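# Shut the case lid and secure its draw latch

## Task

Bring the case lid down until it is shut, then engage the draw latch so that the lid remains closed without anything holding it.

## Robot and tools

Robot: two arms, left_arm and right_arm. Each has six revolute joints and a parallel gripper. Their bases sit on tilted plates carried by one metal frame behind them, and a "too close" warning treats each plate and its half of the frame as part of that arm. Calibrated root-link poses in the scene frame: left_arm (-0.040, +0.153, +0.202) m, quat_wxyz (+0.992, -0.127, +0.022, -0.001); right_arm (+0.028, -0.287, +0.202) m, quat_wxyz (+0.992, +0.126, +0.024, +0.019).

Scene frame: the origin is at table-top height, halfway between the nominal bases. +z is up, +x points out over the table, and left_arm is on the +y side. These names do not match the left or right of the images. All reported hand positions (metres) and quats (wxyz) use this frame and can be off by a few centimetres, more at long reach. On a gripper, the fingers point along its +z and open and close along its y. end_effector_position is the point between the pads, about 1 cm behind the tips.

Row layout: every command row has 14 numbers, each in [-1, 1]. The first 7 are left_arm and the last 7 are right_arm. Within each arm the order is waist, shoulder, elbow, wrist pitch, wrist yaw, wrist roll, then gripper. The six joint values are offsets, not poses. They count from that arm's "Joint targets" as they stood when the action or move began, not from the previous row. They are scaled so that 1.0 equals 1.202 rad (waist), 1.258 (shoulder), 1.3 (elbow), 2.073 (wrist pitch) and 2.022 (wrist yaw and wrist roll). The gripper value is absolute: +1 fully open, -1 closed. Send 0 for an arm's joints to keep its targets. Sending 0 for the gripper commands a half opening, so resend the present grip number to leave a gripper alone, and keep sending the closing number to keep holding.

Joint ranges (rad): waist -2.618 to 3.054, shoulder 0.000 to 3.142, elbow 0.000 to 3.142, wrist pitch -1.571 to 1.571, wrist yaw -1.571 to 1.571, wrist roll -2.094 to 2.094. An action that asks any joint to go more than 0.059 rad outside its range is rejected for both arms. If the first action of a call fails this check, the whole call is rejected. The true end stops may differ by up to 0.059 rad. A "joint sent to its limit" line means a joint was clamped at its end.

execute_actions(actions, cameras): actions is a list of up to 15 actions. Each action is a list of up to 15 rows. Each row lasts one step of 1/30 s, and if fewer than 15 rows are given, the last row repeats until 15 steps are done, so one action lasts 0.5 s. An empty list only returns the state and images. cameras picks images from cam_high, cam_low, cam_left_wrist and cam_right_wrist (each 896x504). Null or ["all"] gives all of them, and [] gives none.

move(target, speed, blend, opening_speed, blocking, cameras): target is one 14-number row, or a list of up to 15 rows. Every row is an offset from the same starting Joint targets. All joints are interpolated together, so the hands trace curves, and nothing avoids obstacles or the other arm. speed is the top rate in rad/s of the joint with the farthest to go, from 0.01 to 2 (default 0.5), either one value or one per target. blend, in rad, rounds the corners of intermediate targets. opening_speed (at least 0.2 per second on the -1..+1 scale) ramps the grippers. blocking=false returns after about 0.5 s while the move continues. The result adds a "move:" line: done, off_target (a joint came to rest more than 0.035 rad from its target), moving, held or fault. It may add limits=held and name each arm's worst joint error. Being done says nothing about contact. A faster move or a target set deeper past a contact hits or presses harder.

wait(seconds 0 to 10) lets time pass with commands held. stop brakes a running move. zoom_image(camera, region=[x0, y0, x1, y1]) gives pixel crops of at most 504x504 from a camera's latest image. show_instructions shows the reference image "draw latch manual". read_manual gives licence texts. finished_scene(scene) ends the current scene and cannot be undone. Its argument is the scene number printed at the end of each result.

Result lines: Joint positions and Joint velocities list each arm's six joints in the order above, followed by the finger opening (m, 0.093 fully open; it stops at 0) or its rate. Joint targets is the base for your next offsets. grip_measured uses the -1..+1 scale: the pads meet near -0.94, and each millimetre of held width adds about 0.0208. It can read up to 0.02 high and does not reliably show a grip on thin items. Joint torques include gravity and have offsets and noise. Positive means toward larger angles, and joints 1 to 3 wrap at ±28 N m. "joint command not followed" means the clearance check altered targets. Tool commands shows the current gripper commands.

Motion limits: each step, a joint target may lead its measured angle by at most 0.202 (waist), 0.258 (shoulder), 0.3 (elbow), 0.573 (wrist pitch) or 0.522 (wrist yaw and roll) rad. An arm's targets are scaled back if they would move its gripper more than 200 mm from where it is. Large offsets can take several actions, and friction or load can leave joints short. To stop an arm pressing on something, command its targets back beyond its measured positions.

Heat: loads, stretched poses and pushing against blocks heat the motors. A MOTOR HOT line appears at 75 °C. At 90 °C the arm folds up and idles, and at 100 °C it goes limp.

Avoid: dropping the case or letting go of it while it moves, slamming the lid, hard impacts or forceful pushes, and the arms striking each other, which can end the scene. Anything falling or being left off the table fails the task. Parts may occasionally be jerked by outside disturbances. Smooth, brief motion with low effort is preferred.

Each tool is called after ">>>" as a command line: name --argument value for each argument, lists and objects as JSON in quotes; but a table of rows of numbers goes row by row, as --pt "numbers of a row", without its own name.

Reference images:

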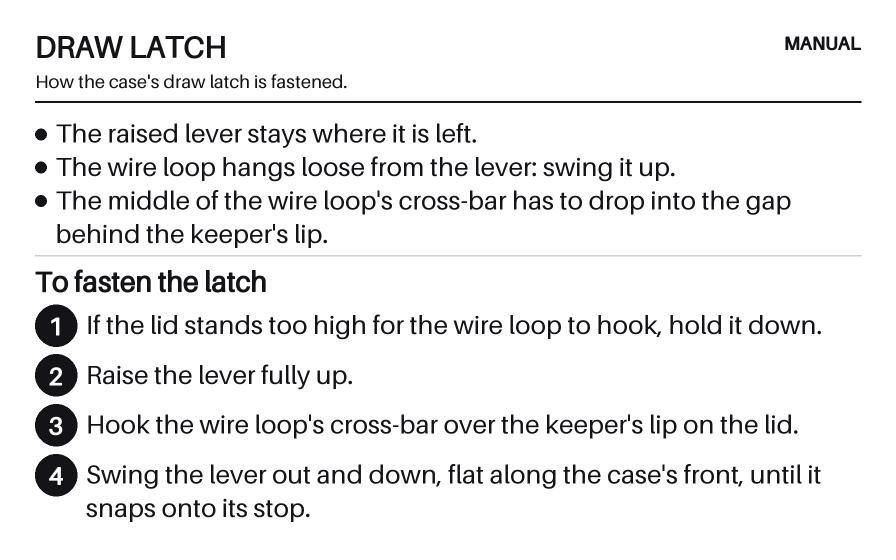

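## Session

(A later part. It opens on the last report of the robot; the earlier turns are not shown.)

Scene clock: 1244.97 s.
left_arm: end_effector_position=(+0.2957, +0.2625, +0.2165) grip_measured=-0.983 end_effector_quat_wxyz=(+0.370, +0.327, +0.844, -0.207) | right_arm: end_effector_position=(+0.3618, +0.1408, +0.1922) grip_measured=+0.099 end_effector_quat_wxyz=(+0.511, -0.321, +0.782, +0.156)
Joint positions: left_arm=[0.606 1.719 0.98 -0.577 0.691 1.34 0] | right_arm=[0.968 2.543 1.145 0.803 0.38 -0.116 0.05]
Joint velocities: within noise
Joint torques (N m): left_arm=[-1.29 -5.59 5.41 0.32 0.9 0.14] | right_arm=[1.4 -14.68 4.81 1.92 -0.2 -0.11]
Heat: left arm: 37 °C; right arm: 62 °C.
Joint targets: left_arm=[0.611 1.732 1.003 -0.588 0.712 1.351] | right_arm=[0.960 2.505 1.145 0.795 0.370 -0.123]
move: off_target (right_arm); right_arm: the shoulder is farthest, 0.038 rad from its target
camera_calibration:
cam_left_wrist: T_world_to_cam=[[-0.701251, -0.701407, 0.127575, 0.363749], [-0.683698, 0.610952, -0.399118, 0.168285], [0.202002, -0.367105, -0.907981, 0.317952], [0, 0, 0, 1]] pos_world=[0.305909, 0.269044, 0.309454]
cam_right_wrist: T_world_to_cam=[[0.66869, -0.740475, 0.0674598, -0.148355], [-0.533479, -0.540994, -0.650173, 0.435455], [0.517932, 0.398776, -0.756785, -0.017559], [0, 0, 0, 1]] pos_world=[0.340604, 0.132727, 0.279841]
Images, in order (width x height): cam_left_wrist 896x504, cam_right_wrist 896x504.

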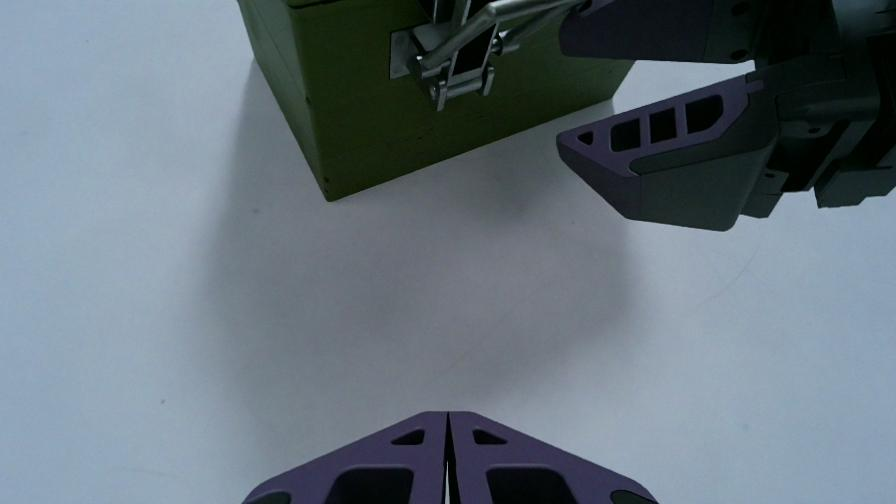

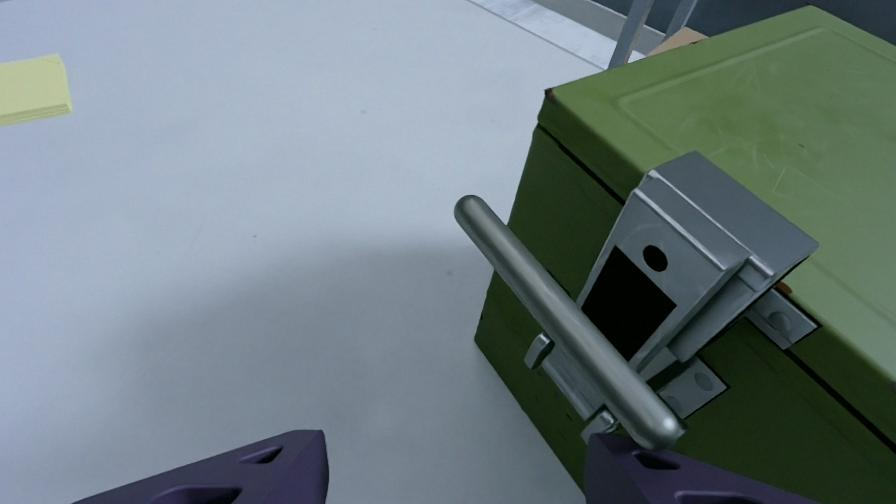

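>>> move --target '[0,0,0,0,0,0,-1,-0.0366,-0.0119,0.0385,-0.0116,-0.0193,0,0.1]' --speed 0.12 --cameras '["cam_right_wrist","cam_left_wrist"]'

Scene clock: 1254.33 s.
left_arm: end_effector_position=(+0.2957, +0.2625, +0.2165) grip_measured=-0.983 end_effector_quat_wxyz=(+0.370, +0.327, +0.844, -0.207) | right_arm: end_effector_position=(+0.3828, +0.1355, +0.1999) grip_measured=+0.099 end_effector_quat_wxyz=(+0.512, -0.308, +0.785, +0.163)
Joint positions: left_arm=[0.606 1.719 0.98 -0.577 0.691 1.34 0] | right_arm=[0.922 2.529 1.173 0.779 0.345 -0.116 0.05]
Joint velocities: within noise
Joint torques (N m): left_arm=[-1.31 -5.59 5.41 0.32 0.89 0.14] | right_arm=[1.52 -14.82 6.99 1.95 -0.24 -0.07]
Heat: left arm: 37 °C; right arm: 63 °C.
Joint targets: left_arm=[0.611 1.732 1.003 -0.588 0.712 1.351] | right_arm=[0.916 2.490 1.195 0.771 0.331 -0.123]
move: off_target (right_arm); right_arm: the shoulder is farthest, 0.039 rad from its target
camera_calibration:
cam_left_wrist: T_world_to_cam=[[-0.701251, -0.701407, 0.127575, 0.363749], [-0.683698, 0.610952, -0.399118, 0.168285], [0.202002, -0.367105, -0.907981, 0.317952], [0, 0, 0, 1]] pos_world=[0.305909, 0.269044, 0.309454]
cam_right_wrist: T_world_to_cam=[[0.658054, -0.751792, 0.0421013, -0.15612], [-0.548299, -0.516756, -0.65752, 0.452626], [0.516074, 0.4096, -0.75226, -0.0221657], [0, 0, 0, 1]] pos_world=[0.362348, 0.125606, 0.287509]
Images, in order (width x height): cam_left_wrist 896x504, cam_right_wrist 896x504.

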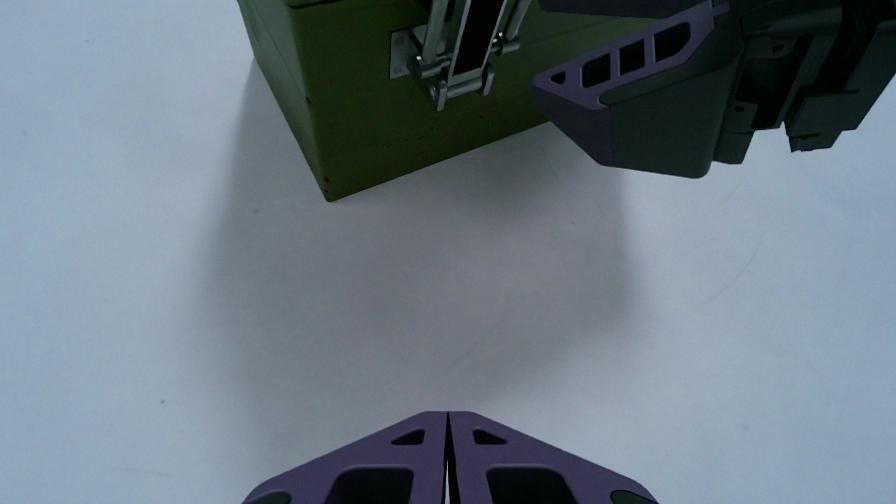

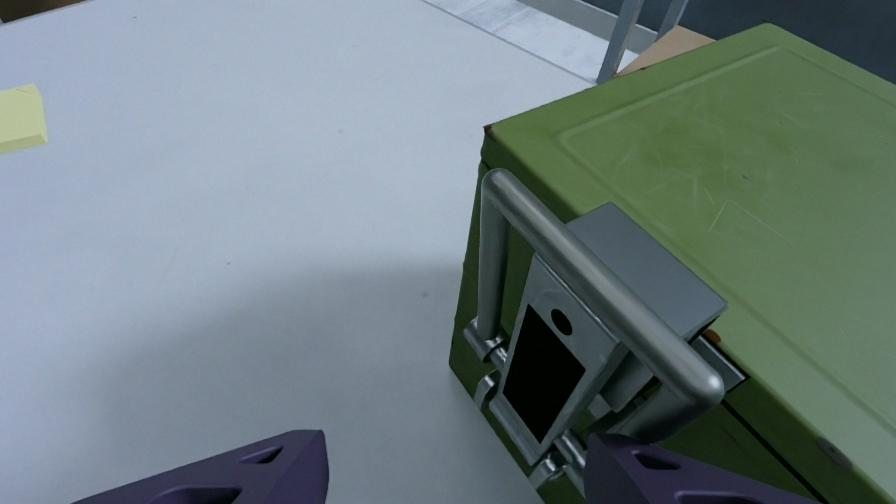

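>>> move --target '[0,0,0,0,0,0,-1,-0.0341,-0.0024,0.0165,-0.0068,-0.0183,0,0.1]' --speed 0.12 --cameras '["cam_right_wrist","cam_left_wrist"]'

Scene clock: 1259.03 s.
left_arm: end_effector_position=(+0.2957, +0.2625, +0.2165) grip_measured=-0.983 end_effector_quat_wxyz=(+0.370, +0.327, +0.844, -0.207) | right_arm: end_effector_position=(+0.3992, +0.1304, +0.2017) grip_measured=+0.099 end_effector_quat_wxyz=(+0.512, -0.298, +0.787, +0.172)
Joint positions: left_arm=[0.606 1.719 0.98 -0.577 0.691 1.34 0] | right_arm=[0.882 2.529 1.194 0.77 0.307 -0.116 0.05]
Joint velocities: within noise
Joint torques (N m): left_arm=[-1.28 -5.6 5.39 0.32 0.9 0.15] | right_arm=[1.42 -15.09 7.02 1.95 -0.24 -0.11]
Heat: left arm: 37 °C; right arm: 62 °C.
Joint targets: left_arm=[0.611 1.732 1.003 -0.588 0.712 1.351] | right_arm=[0.875 2.487 1.217 0.757 0.294 -0.123]
move: off_target (right_arm); right_arm: the shoulder is farthest, 0.042 rad from its target
camera_calibration:
cam_left_wrist: T_world_to_cam=[[-0.701251, -0.701407, 0.127575, 0.363749], [-0.683698, 0.610952, -0.399118, 0.168285], [0.202002, -0.367105, -0.907981, 0.317952], [0, 0, 0, 1]] pos_world=[0.305909, 0.269044, 0.309454]
cam_right_wrist: T_world_to_cam=[[0.653365, -0.756824, 0.0182198, -0.163539], [-0.55884, -0.498402, -0.662792, 0.463019], [0.510698, 0.422863, -0.748582, -0.0275475], [0, 0, 0, 1]] pos_world=[0.379673, 0.118649, 0.289244]
Images, in order (width x height): cam_left_wrist 896x504, cam_right_wrist 896x504.

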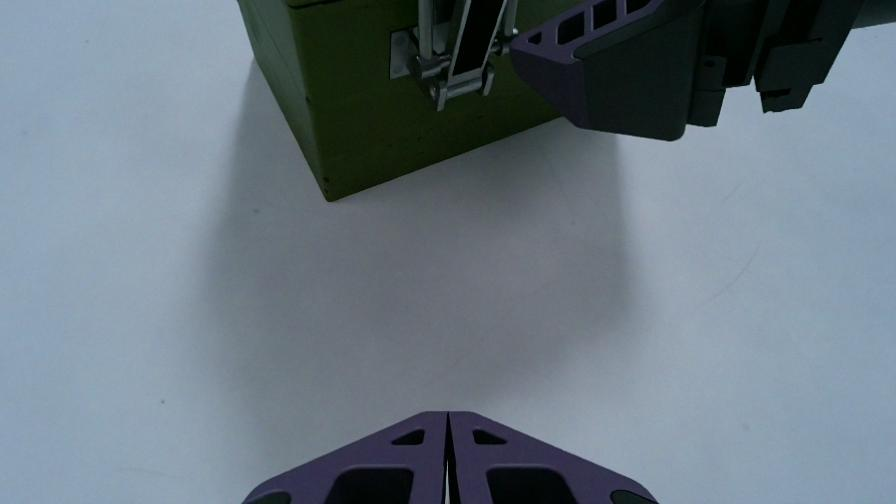

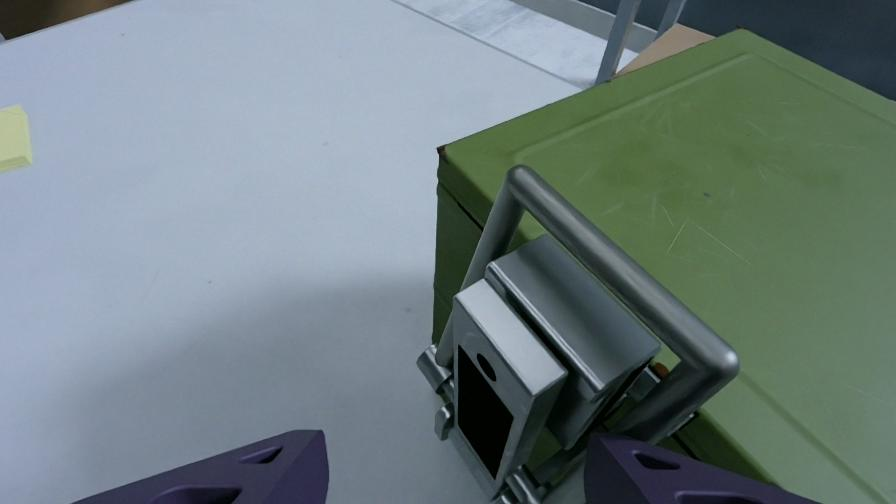

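>>> move --target '[0,0,0,0,0,0,-1,-0.0295,-0.001,0.014,-0.005,-0.0153,0,0.1]' --speed 0.12 --cameras '["cam_right_wrist","cam_left_wrist"]'

Scene clock: 1267.67 s.
left_arm: end_effector_position=(+0.2957, +0.2625, +0.2165) grip_measured=-0.983 end_effector_quat_wxyz=(+0.370, +0.327, +0.844, -0.207) | right_arm: end_effector_position=(+0.4135, +0.1244, +0.2022) grip_measured=+0.099 end_effector_quat_wxyz=(+0.510, -0.290, +0.790, +0.178)
Joint positions: left_arm=[0.606 1.719 0.98 -0.577 0.691 1.34 0] | right_arm=[0.847 2.529 1.212 0.76 0.276 -0.116 0.05]
Joint velocities: within noise
Joint torques (N m): left_arm=[-1.31 -5.6 5.41 0.33 0.89 0.14] | right_arm=[1.44 -15.36 6.98 1.88 -0.22 -0.11]
Heat: left arm: 37 °C; right arm: 61 °C.
Joint targets: left_arm=[0.611 1.732 1.003 -0.588 0.712 1.351] | right_arm=[0.840 2.485 1.235 0.746 0.263 -0.123]
move: off_target (right_arm); right_arm: the shoulder is farthest, 0.043 rad from its target
camera_calibration:
cam_left_wrist: T_world_to_cam=[[-0.701251, -0.701407, 0.127575, 0.363749], [-0.683698, 0.610952, -0.399118, 0.168285], [0.202002, -0.367105, -0.907981, 0.317952], [0, 0, 0, 1]] pos_world=[0.305909, 0.269044, 0.309454]
cam_right_wrist: T_world_to_cam=[[0.647573, -0.762003, -0.000350424, -0.170649], [-0.569659, -0.483808, -0.664393, 0.47138], [0.5061, 0.430443, -0.747383, -0.0312326], [0, 0, 0, 1]] pos_world=[0.39484, 0.111466, 0.289779]
Images, in order (width x height): cam_left_wrist 896x504, cam_right_wrist 896x504.

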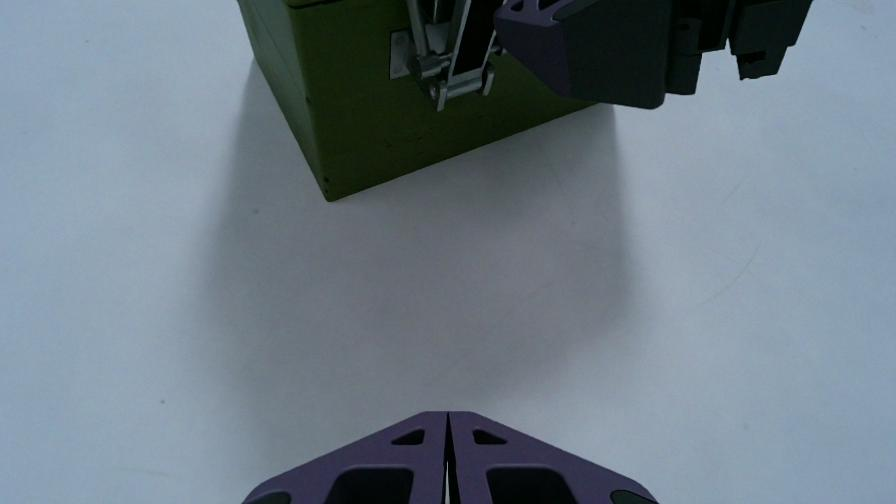

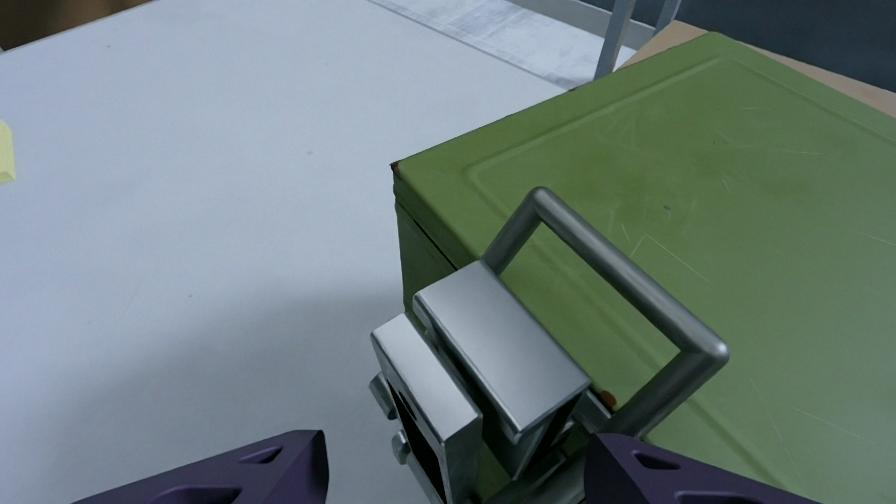

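>>> wait --seconds 0

Scene clock: 1299.83 s.
left_arm: end_effector_position=(+0.2957, +0.2625, +0.2165) grip_measured=-0.983 end_effector_quat_wxyz=(+0.370, +0.327, +0.844, -0.207) | right_arm: end_effector_position=(+0.4134, +0.1245, +0.2020) grip_measured=+0.099 end_effector_quat_wxyz=(+0.510, -0.291, +0.790, +0.178)
Joint positions: left_arm=[0.606 1.719 0.98 -0.577 0.691 1.34 0] | right_arm=[0.847 2.529 1.212 0.759 0.275 -0.116 0.05]
Joint velocities: within noise
Joint torques (N m): left_arm=[-1.29 -5.57 5.44 0.32 0.89 0.14] | right_arm=[1.63 -15.47 6.9 1.91 -0.22 -0.11]
Heat: left arm: 38 °C; right arm: 62 °C.
Joint targets: left_arm=[0.611 1.732 1.003 -0.588 0.712 1.351] | right_arm=[0.840 2.485 1.235 0.746 0.263 -0.123]
Tool commands: left_gripper/opening=-1.0 right_gripper/opening=+0.1
camera_calibration:
cam_left_wrist: T_world_to_cam=[[-0.701251, -0.701407, 0.127575, 0.363749], [-0.683698, 0.610952, -0.399118, 0.168285], [0.202002, -0.367105, -0.907981, 0.317952], [0, 0, 0, 1]] pos_world=[0.305909, 0.269044, 0.309454]
cam_right_wrist: T_world_to_cam=[[0.648215, -0.761458, -0.00051915, -0.170801], [-0.569654, -0.484483, -0.663905, 0.471213], [0.505284, 0.430648, -0.747817, -0.030902], [0, 0, 0, 1]] pos_world=[0.394758, 0.111545, 0.289643]

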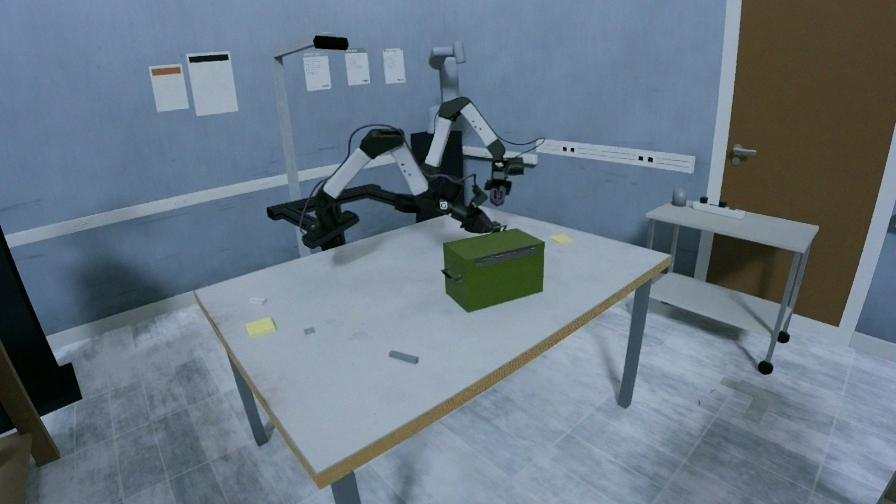

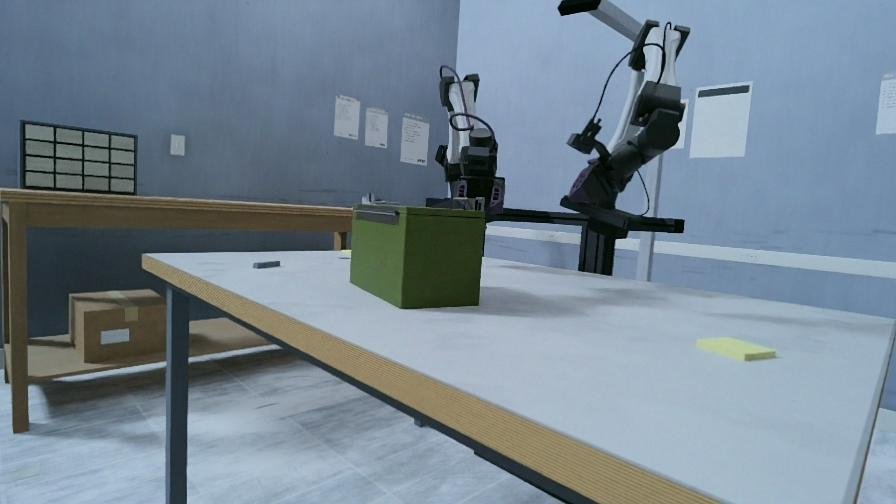

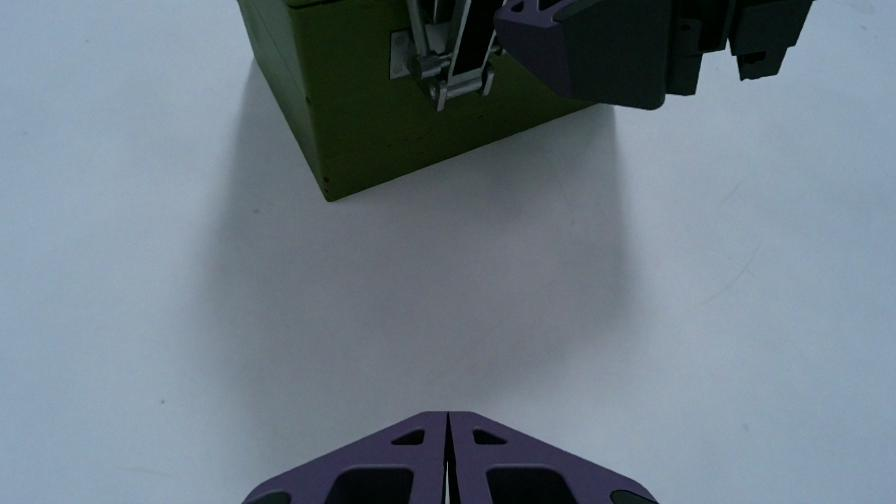

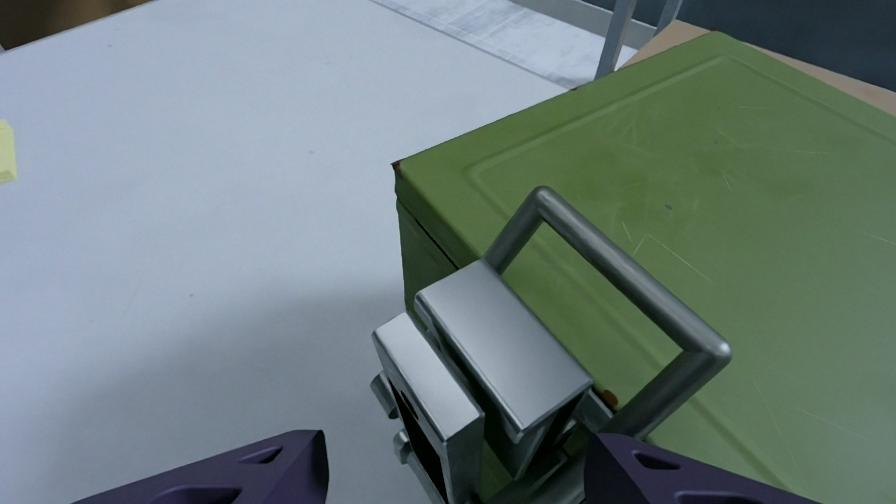

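>>> execute_actions --actions '[[[0,0,0,0,0,0,-1,0.015,0.001,-0.008,0.003,0.008,0,0.1],[0,0,0,0,0,0,-1,0.029,0.002,-0.014,0.005,0.015,0,0.1]]]' --cameras '["cam_right_wrist"]'

Scene clock: 1309.60 s.
left_arm: end_effector_position=(+0.2957, +0.2625, +0.2165) grip_measured=-0.983 end_effector_quat_wxyz=(+0.370, +0.327, +0.844, -0.207) | right_arm: end_effector_position=(+0.4065, +0.1303, +0.2042) grip_measured=+0.099 end_effector_quat_wxyz=(+0.512, -0.296, +0.787, +0.178)
Joint positions: left_arm=[0.606 1.719 0.98 -0.577 0.691 1.34 0] | right_arm=[0.867 2.529 1.212 0.759 0.287 -0.116 0.05]
Joint velocities: within noise
Joint torques (N m): left_arm=[-1.31 -5.57 5.38 0.32 0.9 0.15] | right_arm=[2.62 -15.19 5.57 1.98 -0.13 -0.1]
Heat: left arm: 38 °C; right arm: 62 °C.
Joint targets: left_arm=[0.611 1.732 1.003 -0.588 0.712 1.351] | right_arm=[0.875 2.488 1.216 0.756 0.293 -0.123]
camera_calibration:
cam_right_wrist: T_world_to_cam=[[0.654636, -0.755912, 0.00696611, -0.166765], [-0.560609, -0.49164, -0.666339, 0.469334], [0.507118, 0.432304, -0.745617, -0.0297128], [0, 0, 0, 1]] pos_world=[0.387351, 0.117529, 0.291743]
Images, in order (width x height): cam_right_wrist 896x504.

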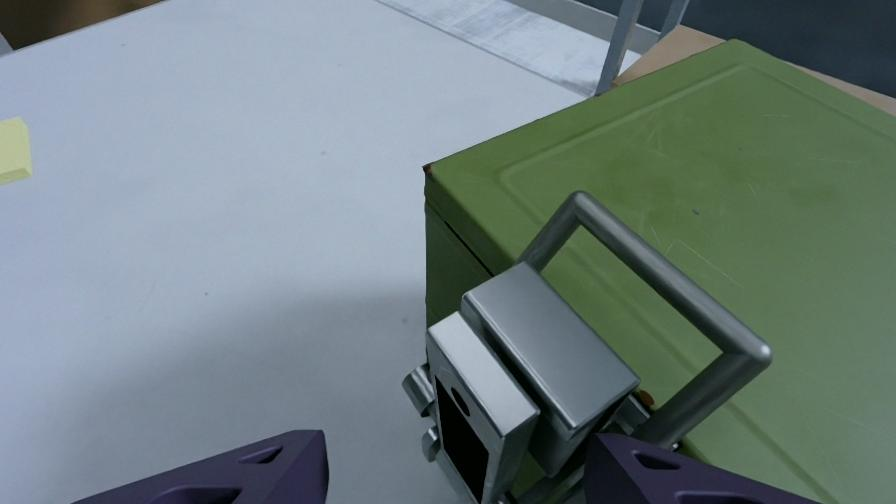

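>>> execute_actions --actions '[[[0,0,0,0,0,0,-1,0.015,0.001,-0.008,0.003,0.008,0,0.1],[0,0,0,0,0,0,-1,0.029,0.002,-0.014,0.005,0.015,0,0.1]]]' --cameras '["cam_right_wrist"]'

>>> zoom_image --camera "cam_right_wrist" --region '[392, 150, 896, 504]'

Scene clock: 1315.63 s.
left_arm: end_effector_position=(+0.2957, +0.2625, +0.2165) grip_measured=-0.983 end_effector_quat_wxyz=(+0.370, +0.327, +0.844, -0.207) | right_arm: end_effector_position=(+0.3920, +0.1387, +0.2055) grip_measured=+0.099 end_effector_quat_wxyz=(+0.512, -0.305, +0.784, +0.174)
Joint positions: left_arm=[0.606 1.719 0.98 -0.577 0.691 1.34 0] | right_arm=[0.905 2.528 1.204 0.759 0.315 -0.116 0.05]
Joint velocities: within noise
Joint torques (N m): left_arm=[-1.31 -5.61 5.41 0.32 0.89 0.14] | right_arm=[2.41 -14.87 4.64 2.12 -0.02 -0.1]
Heat: left arm: 38 °C; right arm: 62 °C.
Joint targets: left_arm=[0.611 1.732 1.003 -0.588 0.712 1.351] | right_arm=[0.909 2.491 1.198 0.767 0.324 -0.123]
camera_calibration:
cam_right_wrist: T_world_to_cam=[[0.664304, -0.747052, 0.0247755, -0.159573], [-0.54691, -0.50839, -0.665153, 0.462881], [0.5095, 0.428314, -0.746296, -0.0252757], [0, 0, 0, 1]] pos_world=[0.372037, 0.126941, 0.292977]
Images, in order (width x height): cam_right_wrist 896x504.

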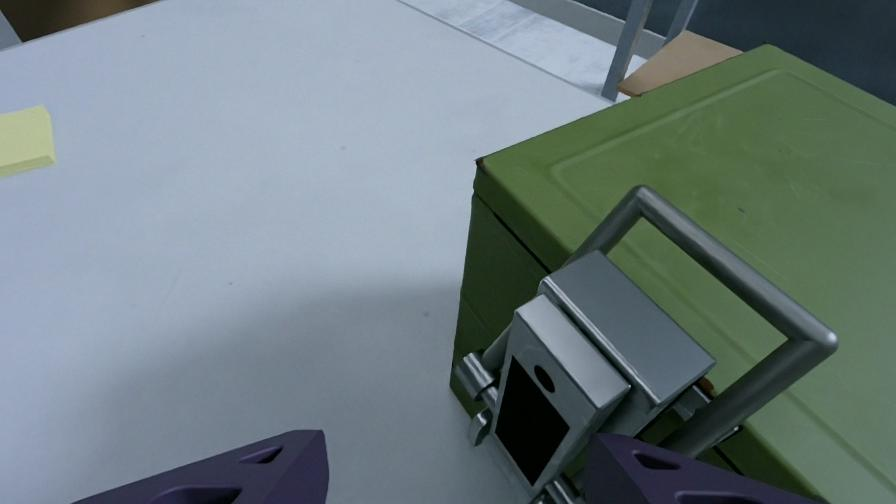

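Scaled by 1.000.

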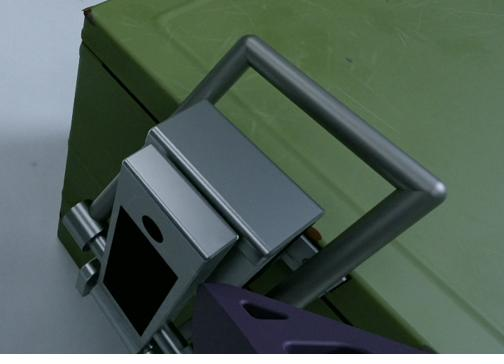

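>>> move --target '[0,0,0,0,0,0,-1,0.034,-0.126,-0.165,0.0236,0.0171,0,0.1]' --speed 0.15 --cameras '["cam_right_wrist","cam_left_wrist"]'

>>> zoom_image --camera "cam_right_wrist" --region '[392, 150, 896, 504]'

Scene clock: 1351.80 s.
left_arm: end_effector_position=(+0.2957, +0.2625, +0.2165) grip_measured=-0.983 end_effector_quat_wxyz=(+0.370, +0.327, +0.844, -0.207) | right_arm: end_effector_position=(+0.3582, +0.1089, +0.2255) grip_measured=+0.099 end_effector_quat_wxyz=(+0.512, -0.315, +0.781, +0.167)
Joint positions: left_arm=[0.606 1.719 0.98 -0.577 0.691 1.34 0] | right_arm=[0.942 2.368 0.991 0.799 0.346 -0.116 0.05]
Joint velocities: within noise
Joint torques (N m): left_arm=[-1.28 -5.57 5.37 0.32 0.9 0.14] | right_arm=[2.44 -13.44 4.4 2.27 0.03 -0.14]
Heat: left arm: 38 °C; right arm: 62 °C.
Joint targets: left_arm=[0.611 1.732 1.003 -0.588 0.712 1.351] | right_arm=[0.950 2.332 0.984 0.816 0.358 -0.123]
move: off_target (right_arm); right_arm: the shoulder is farthest, 0.036 rad from its target
camera_calibration:
cam_left_wrist: T_world_to_cam=[[-0.701251, -0.701407, 0.127575, 0.363749], [-0.683698, 0.610952, -0.399118, 0.168285], [0.202002, -0.367105, -0.907981, 0.317952], [0, 0, 0, 1]] pos_world=[0.305909, 0.269044, 0.309454]
cam_right_wrist: T_world_to_cam=[[0.671811, -0.739329, 0.0454122, -0.168111], [-0.535442, -0.527079, -0.659917, 0.439311], [0.511831, 0.419024, -0.749965, 0.0206799], [0, 0, 0, 1]] pos_world=[0.33758, 0.0985966, 0.313052]
Images, in order (width x height): cam_left_wrist 896x504, cam_right_wrist 896x504.

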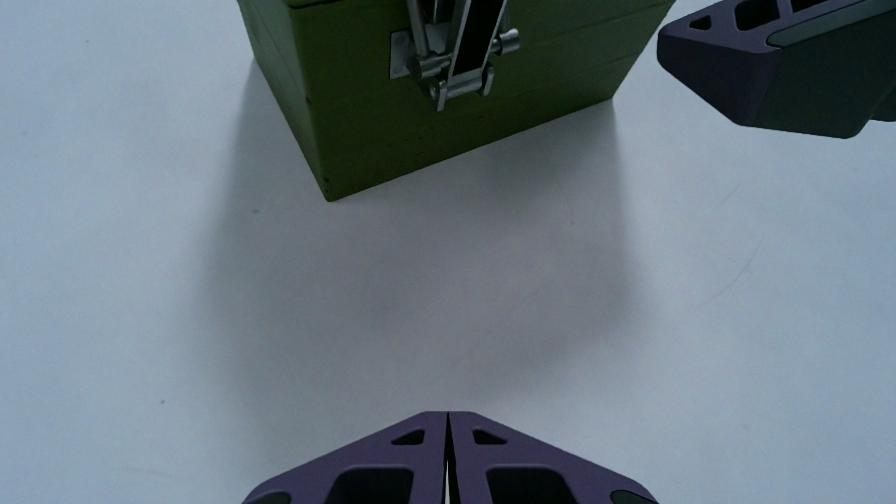

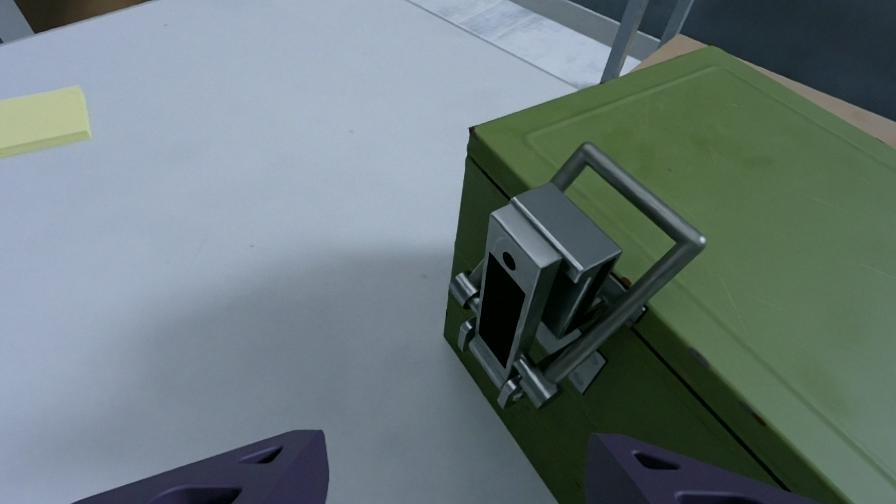

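Scaled by 1.000.

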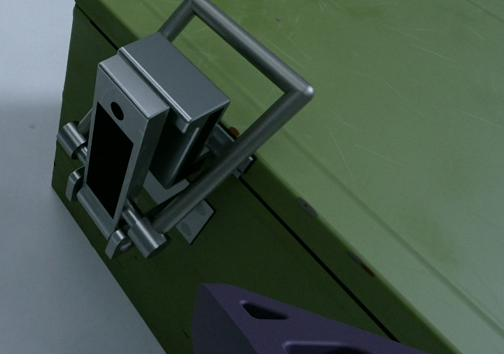

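>>> move --pt "0 0 0 0 0 0 -1 -0.1248 -0.3434 -0.2185 -0.2007 -0.0781 0 -1" --pt "0 0 0 0 0 0 -1 -0.3245 -0.1049 0.3969 -0.6348 -0.1276 0.0608 -1" --pt "0 0 0 0 0 0 -1 -0.3106 -0.006 0.4619 -0.6189 -0.1261 0.0608 -1" --speed '[0.5,0.5,0.3]' --opening_speed 1 --blend '[0.1,0.05,0]'

Scene clock: 1385.20 s.
left_arm: end_effector_position=(+0.2957, +0.2625, +0.2165) grip_measured=-0.983 end_effector_quat_wxyz=(+0.370, +0.327, +0.844, -0.207) | right_arm: end_effector_position=(+0.4502, -0.0109, +0.2051) grip_measured=-0.973 end_effector_quat_wxyz=(+0.195, -0.263, +0.937, +0.124)
Joint positions: left_arm=[0.606 1.719 0.98 -0.577 0.691 1.34 0] | right_arm=[0.57 2.315 1.559 -0.459 0.115 -0.009 0]
Joint velocities: within noise
Joint torques (N m): left_arm=[-1.31 -5.59 5.42 0.32 0.89 0.15] | right_arm=[3.21 -10.5 8.18 1.08 -0.29 0.07]
Heat: left arm: 38 °C; right arm: 65 °C.
Joint targets: left_arm=[0.611 1.732 1.003 -0.588 0.712 1.351] | right_arm=[0.577 2.325 1.584 -0.467 0.103 0.000]
move: done
camera_calibration:
cam_left_wrist: T_world_to_cam=[[-0.701251, -0.701407, 0.127575, 0.363749], [-0.683698, 0.610952, -0.399118, 0.168285], [0.202002, -0.367105, -0.907981, 0.317952], [0, 0, 0, 1]] pos_world=[0.305909, 0.269044, 0.309454]
cam_right_wrist: T_world_to_cam=[[0.537855, -0.829985, -0.147773, -0.218643], [-0.841421, -0.539362, -0.0331598, 0.421036], [-0.0521808, 0.142174, -0.988465, 0.308264], [0, 0, 0, 1]] pos_world=[0.487952, 0.00179244, 0.28636]

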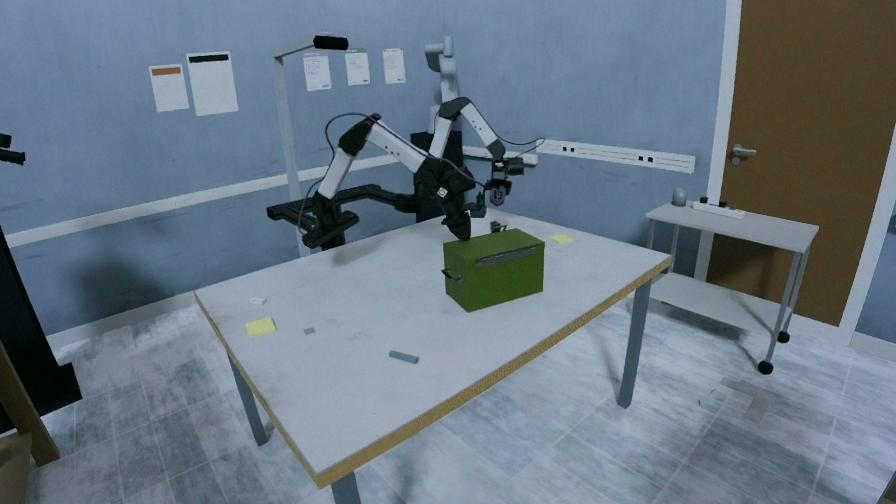

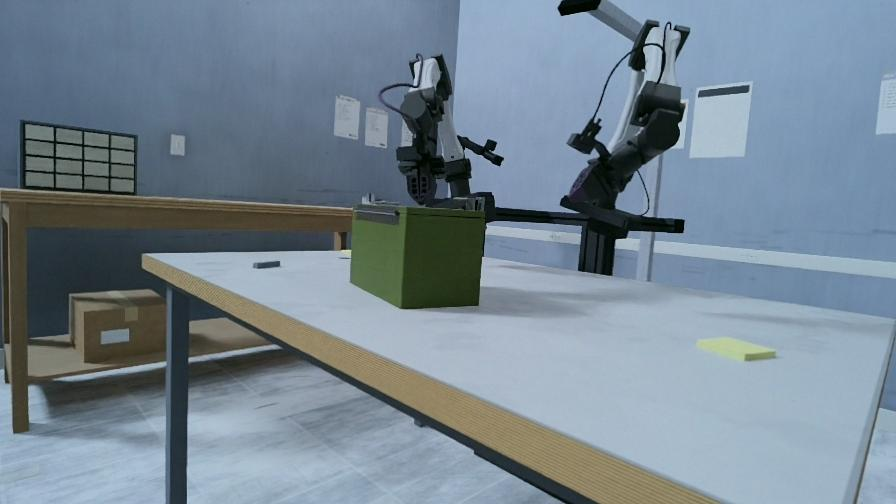

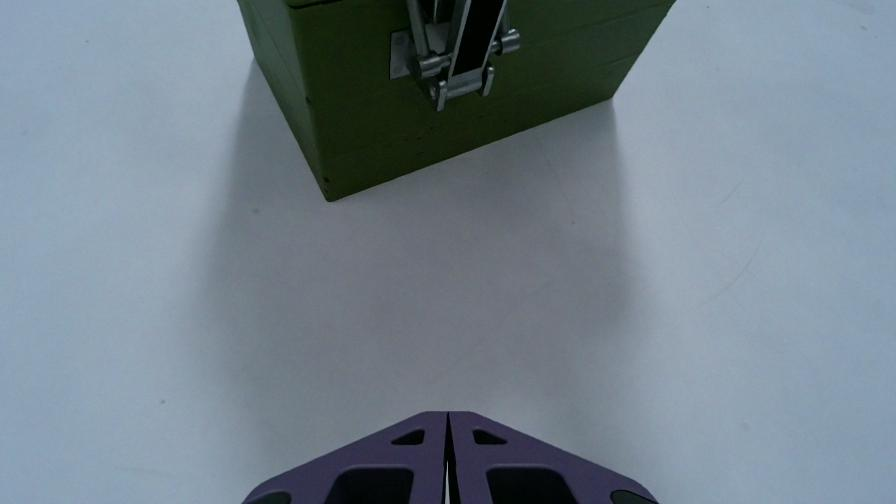

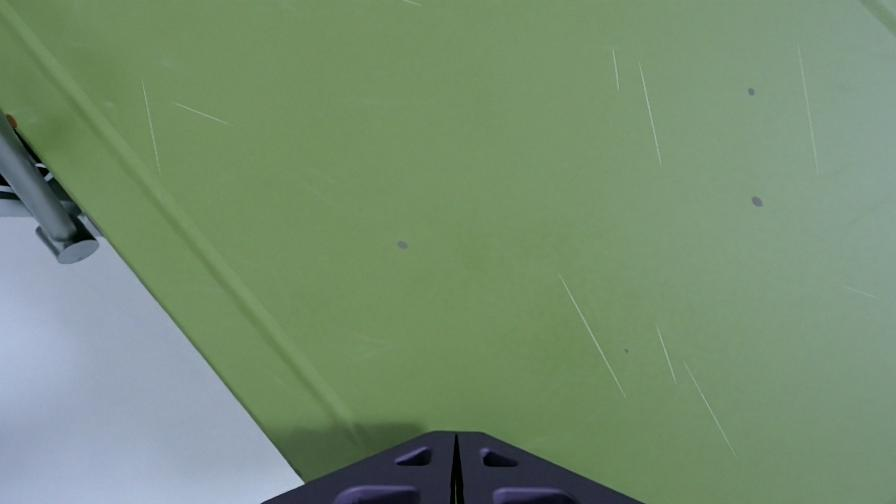

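>>> move --pt "-0.7459 -0.2405 -0.4822 0.46 -0.5417 -0.6583 -1 0 0 0 0 0 0 -1" --pt "-0.693 0.178 0.3054 0.0497 -0.5183 -0.6993 -1 0 0 0 0 0 0 -1" --speed '[0.8,0.6]' --blend '[0.1,0]' --cameras '["cam_left_wrist"]'

Scene clock: 1399.40 s.
left_arm: end_effector_position=(+0.4335, +0.1188, +0.2679) grip_measured=-0.983 end_effector_quat_wxyz=(+0.257, +0.010, +0.966, +0.009) | right_arm: end_effector_position=(+0.4502, -0.0109, +0.2051) grip_measured=-0.973 end_effector_quat_wxyz=(+0.195, -0.263, +0.937, +0.124)
Joint positions: left_arm=[-0.232 1.941 1.37 -0.479 -0.352 -0.052 0] | right_arm=[0.57 2.315 1.559 -0.459 0.115 -0.009 0]
Joint velocities: within noise
Joint torques (N m): left_arm=[-2.3 -6.99 7.32 1.17 0.18 -0.1] | right_arm=[3.37 -10.4 8.01 1.08 -0.31 0.09]
Heat: left arm: 38 °C; right arm: 60 °C.
Joint targets: left_arm=[-0.222 1.956 1.400 -0.485 -0.336 -0.064] | right_arm=[0.577 2.325 1.584 -0.467 0.103 0.000]
move: done
camera_calibration:
cam_left_wrist: T_world_to_cam=[[-0.00360754, -0.999987, -0.00349894, 0.121207], [-0.998016, 0.00382031, -0.0628426, 0.489082], [0.0628552, 0.0032653, -0.998017, 0.324496], [0, 0, 0, 1]] pos_world=[0.468153, 0.118278, 0.355011]
Images, in order (width x height): cam_left_wrist 896x504.

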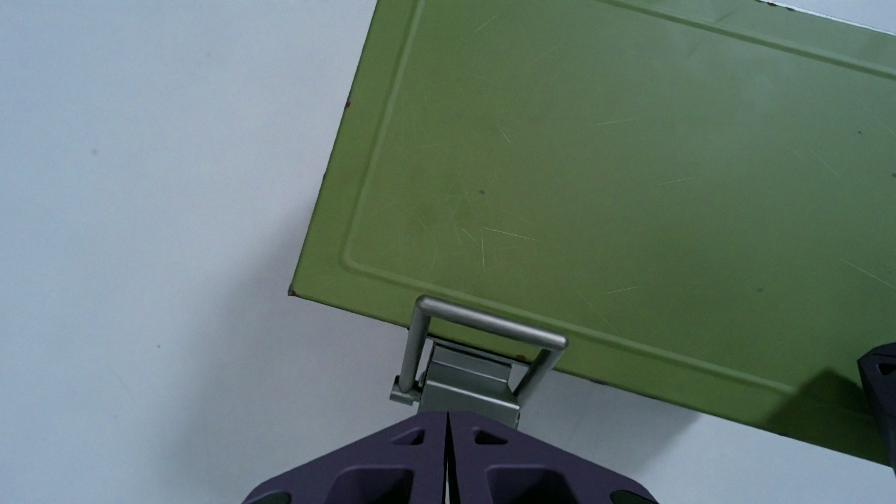

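>>> move --pt "-0.0524 -0.4189 -0.7877 0.4105 -0.0237 0.041 -1 0 0 0 0 0 0 -1" --pt "0.1614 -0.0477 -0.7115 0.6633 0.2057 0.2033 -0.21 0 0 0 0 0 0 -1" --speed '[0.8,0.4]' --cameras '["cam_left_wrist","cam_right_wrist"]'

Scene clock: 1431.57 s.
left_arm: end_effector_position=(+0.3582, +0.1258, +0.1903) grip_measured=-0.212 end_effector_quat_wxyz=(+0.478, +0.117, +0.868, -0.069) | right_arm: end_effector_position=(+0.4502, -0.0109, +0.2051) grip_measured=-0.973 end_effector_quat_wxyz=(+0.195, -0.263, +0.937, +0.124)
Joint positions: left_arm=[-0.037 1.885 0.455 0.861 0.062 0.337 0.035] | right_arm=[0.57 2.315 1.559 -0.459 0.115 -0.009 0]
Joint velocities: within noise
Joint torques (N m): left_arm=[-1.43 -4.77 4.16 2.02 0.47 0.14] | right_arm=[3.17 -10.54 8.24 1.14 -0.27 0.07]
Heat: left arm: 40 °C; right arm: 56 °C.
Joint targets: left_arm=[-0.028 1.896 0.475 0.890 0.080 0.347] | right_arm=[0.577 2.325 1.584 -0.467 0.103 0.000]
move: done
camera_calibration:
cam_left_wrist: T_world_to_cam=[[-0.269039, -0.962715, 0.0282307, 0.211935], [-0.824711, 0.215135, -0.523038, 0.407905], [0.497463, -0.164, -0.851842, 0.0892855], [0, 0, 0, 1]] pos_world=[0.349007, 0.130921, 0.283424]
cam_right_wrist: T_world_to_cam=[[0.537855, -0.829985, -0.147773, -0.218643], [-0.841421, -0.539362, -0.0331598, 0.421036], [-0.0521808, 0.142174, -0.988465, 0.308264], [0, 0, 0, 1]] pos_world=[0.487952, 0.00179244, 0.28636]
Images, in order (width x height): cam_left_wrist 896x504, cam_right_wrist 896x504.

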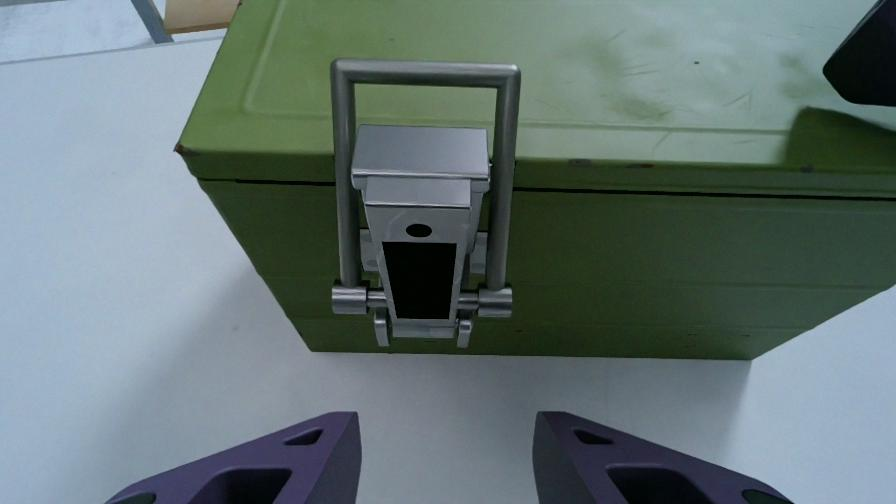

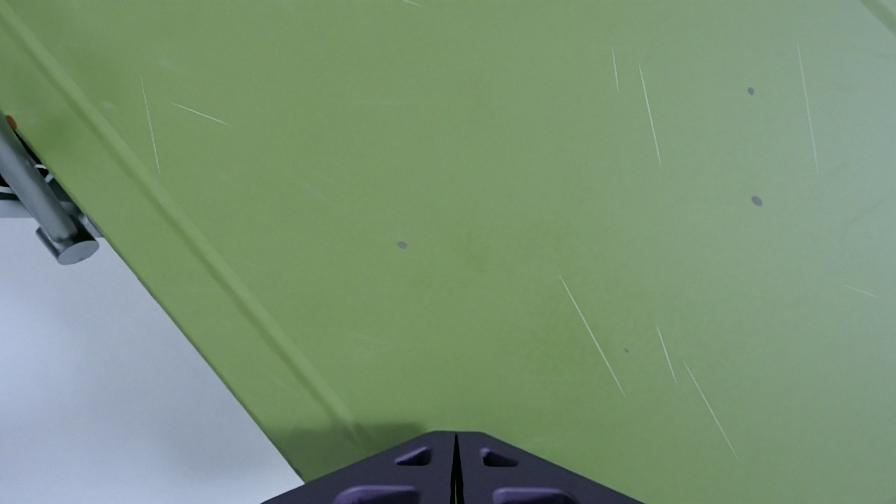

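>>> move --pt "-0.0075 0.0715 0.1385 -0.0425 -0.0045 0 -0.21 0 0 0 0 0 0 -1" --speed 0.2 --cameras '["cam_left_wrist"]'

Scene clock: 1448.37 s.
left_arm: end_effector_position=(+0.4055, +0.1255, +0.1969) grip_measured=-0.211 end_effector_quat_wxyz=(+0.493, +0.115, +0.860, -0.066) | right_arm: end_effector_position=(+0.4502, -0.0109, +0.2051) grip_measured=-0.973 end_effector_quat_wxyz=(+0.195, -0.263, +0.937, +0.124)
Joint positions: left_arm=[-0.037 1.973 0.633 0.805 0.064 0.337 0.035] | right_arm=[0.57 2.315 1.559 -0.459 0.115 -0.009 0]
Joint velocities: within noise
Joint torques (N m): left_arm=[-2.7 -5.67 4.72 1.74 0.33 0.13] | right_arm=[3.28 -10.55 8.16 1.14 -0.32 0.03]
Heat: left arm: 39 °C; right arm: 54 °C.
Joint targets: left_arm=[-0.037 1.986 0.655 0.802 0.071 0.347] | right_arm=[0.577 2.325 1.584 -0.467 0.103 0.000]
move: done
camera_calibration:
cam_left_wrist: T_world_to_cam=[[-0.263218, -0.964496, 0.0215405, 0.223364], [-0.807906, 0.20817, -0.551319, 0.450094], [0.527261, -0.16252, -0.834016, 0.0555932], [0, 0, 0, 1]] pos_world=[0.393115, 0.130773, 0.289699]
Images, in order (width x height): cam_left_wrist 896x504.

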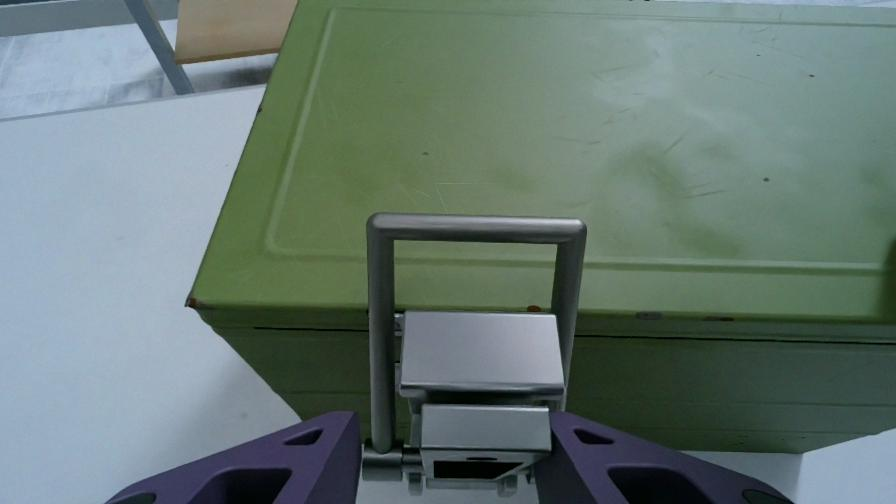

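>>> move --pt "-0.0146 0.0179 -0.005 0.0143 -0.0075 0 -0.21 0 0 0 0 0 0 -1" --speed 0.1 --cameras '["cam_left_wrist"]'

Scene clock: 1463.13 s.
left_arm: end_effector_position=(+0.4026, +0.1232, +0.1877) grip_measured=-0.211 end_effector_quat_wxyz=(+0.483, +0.117, +0.865, -0.069) | right_arm: end_effector_position=(+0.4502, -0.0109, +0.2051) grip_measured=-0.973 end_effector_quat_wxyz=(+0.195, -0.263, +0.937, +0.124)
Joint positions: left_arm=[-0.037 1.996 0.634 0.804 0.064 0.337 0.035] | right_arm=[0.57 2.315 1.559 -0.459 0.115 -0.009 0]
Joint velocities: within noise
Joint torques (N m): left_arm=[-4.51 -5.75 3.99 2.02 0.17 0.14] | right_arm=[3.21 -10.44 8.16 1.08 -0.27 0.04]
Heat: left arm: 39 °C; right arm: 54 °C.
Joint targets: left_arm=[-0.054 2.008 0.649 0.831 0.055 0.347] | right_arm=[0.577 2.325 1.584 -0.467 0.103 0.000]
move: done
camera_calibration:
cam_left_wrist: T_world_to_cam=[[-0.268252, -0.962979, 0.0266827, 0.221463], [-0.818691, 0.213285, -0.533155, 0.443491], [0.507726, -0.164865, -0.845597, 0.059383], [0, 0, 0, 1]] pos_world=[0.39234, 0.128465, 0.280754]
Images, in order (width x height): cam_left_wrist 896x504.

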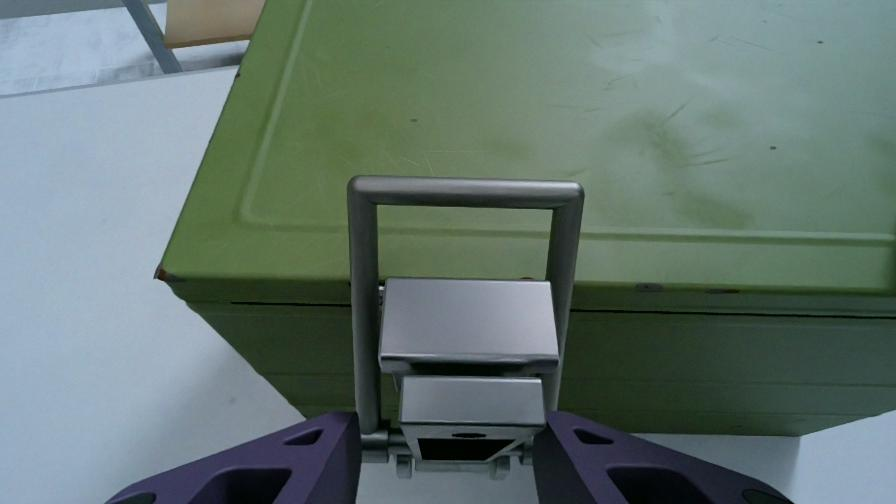

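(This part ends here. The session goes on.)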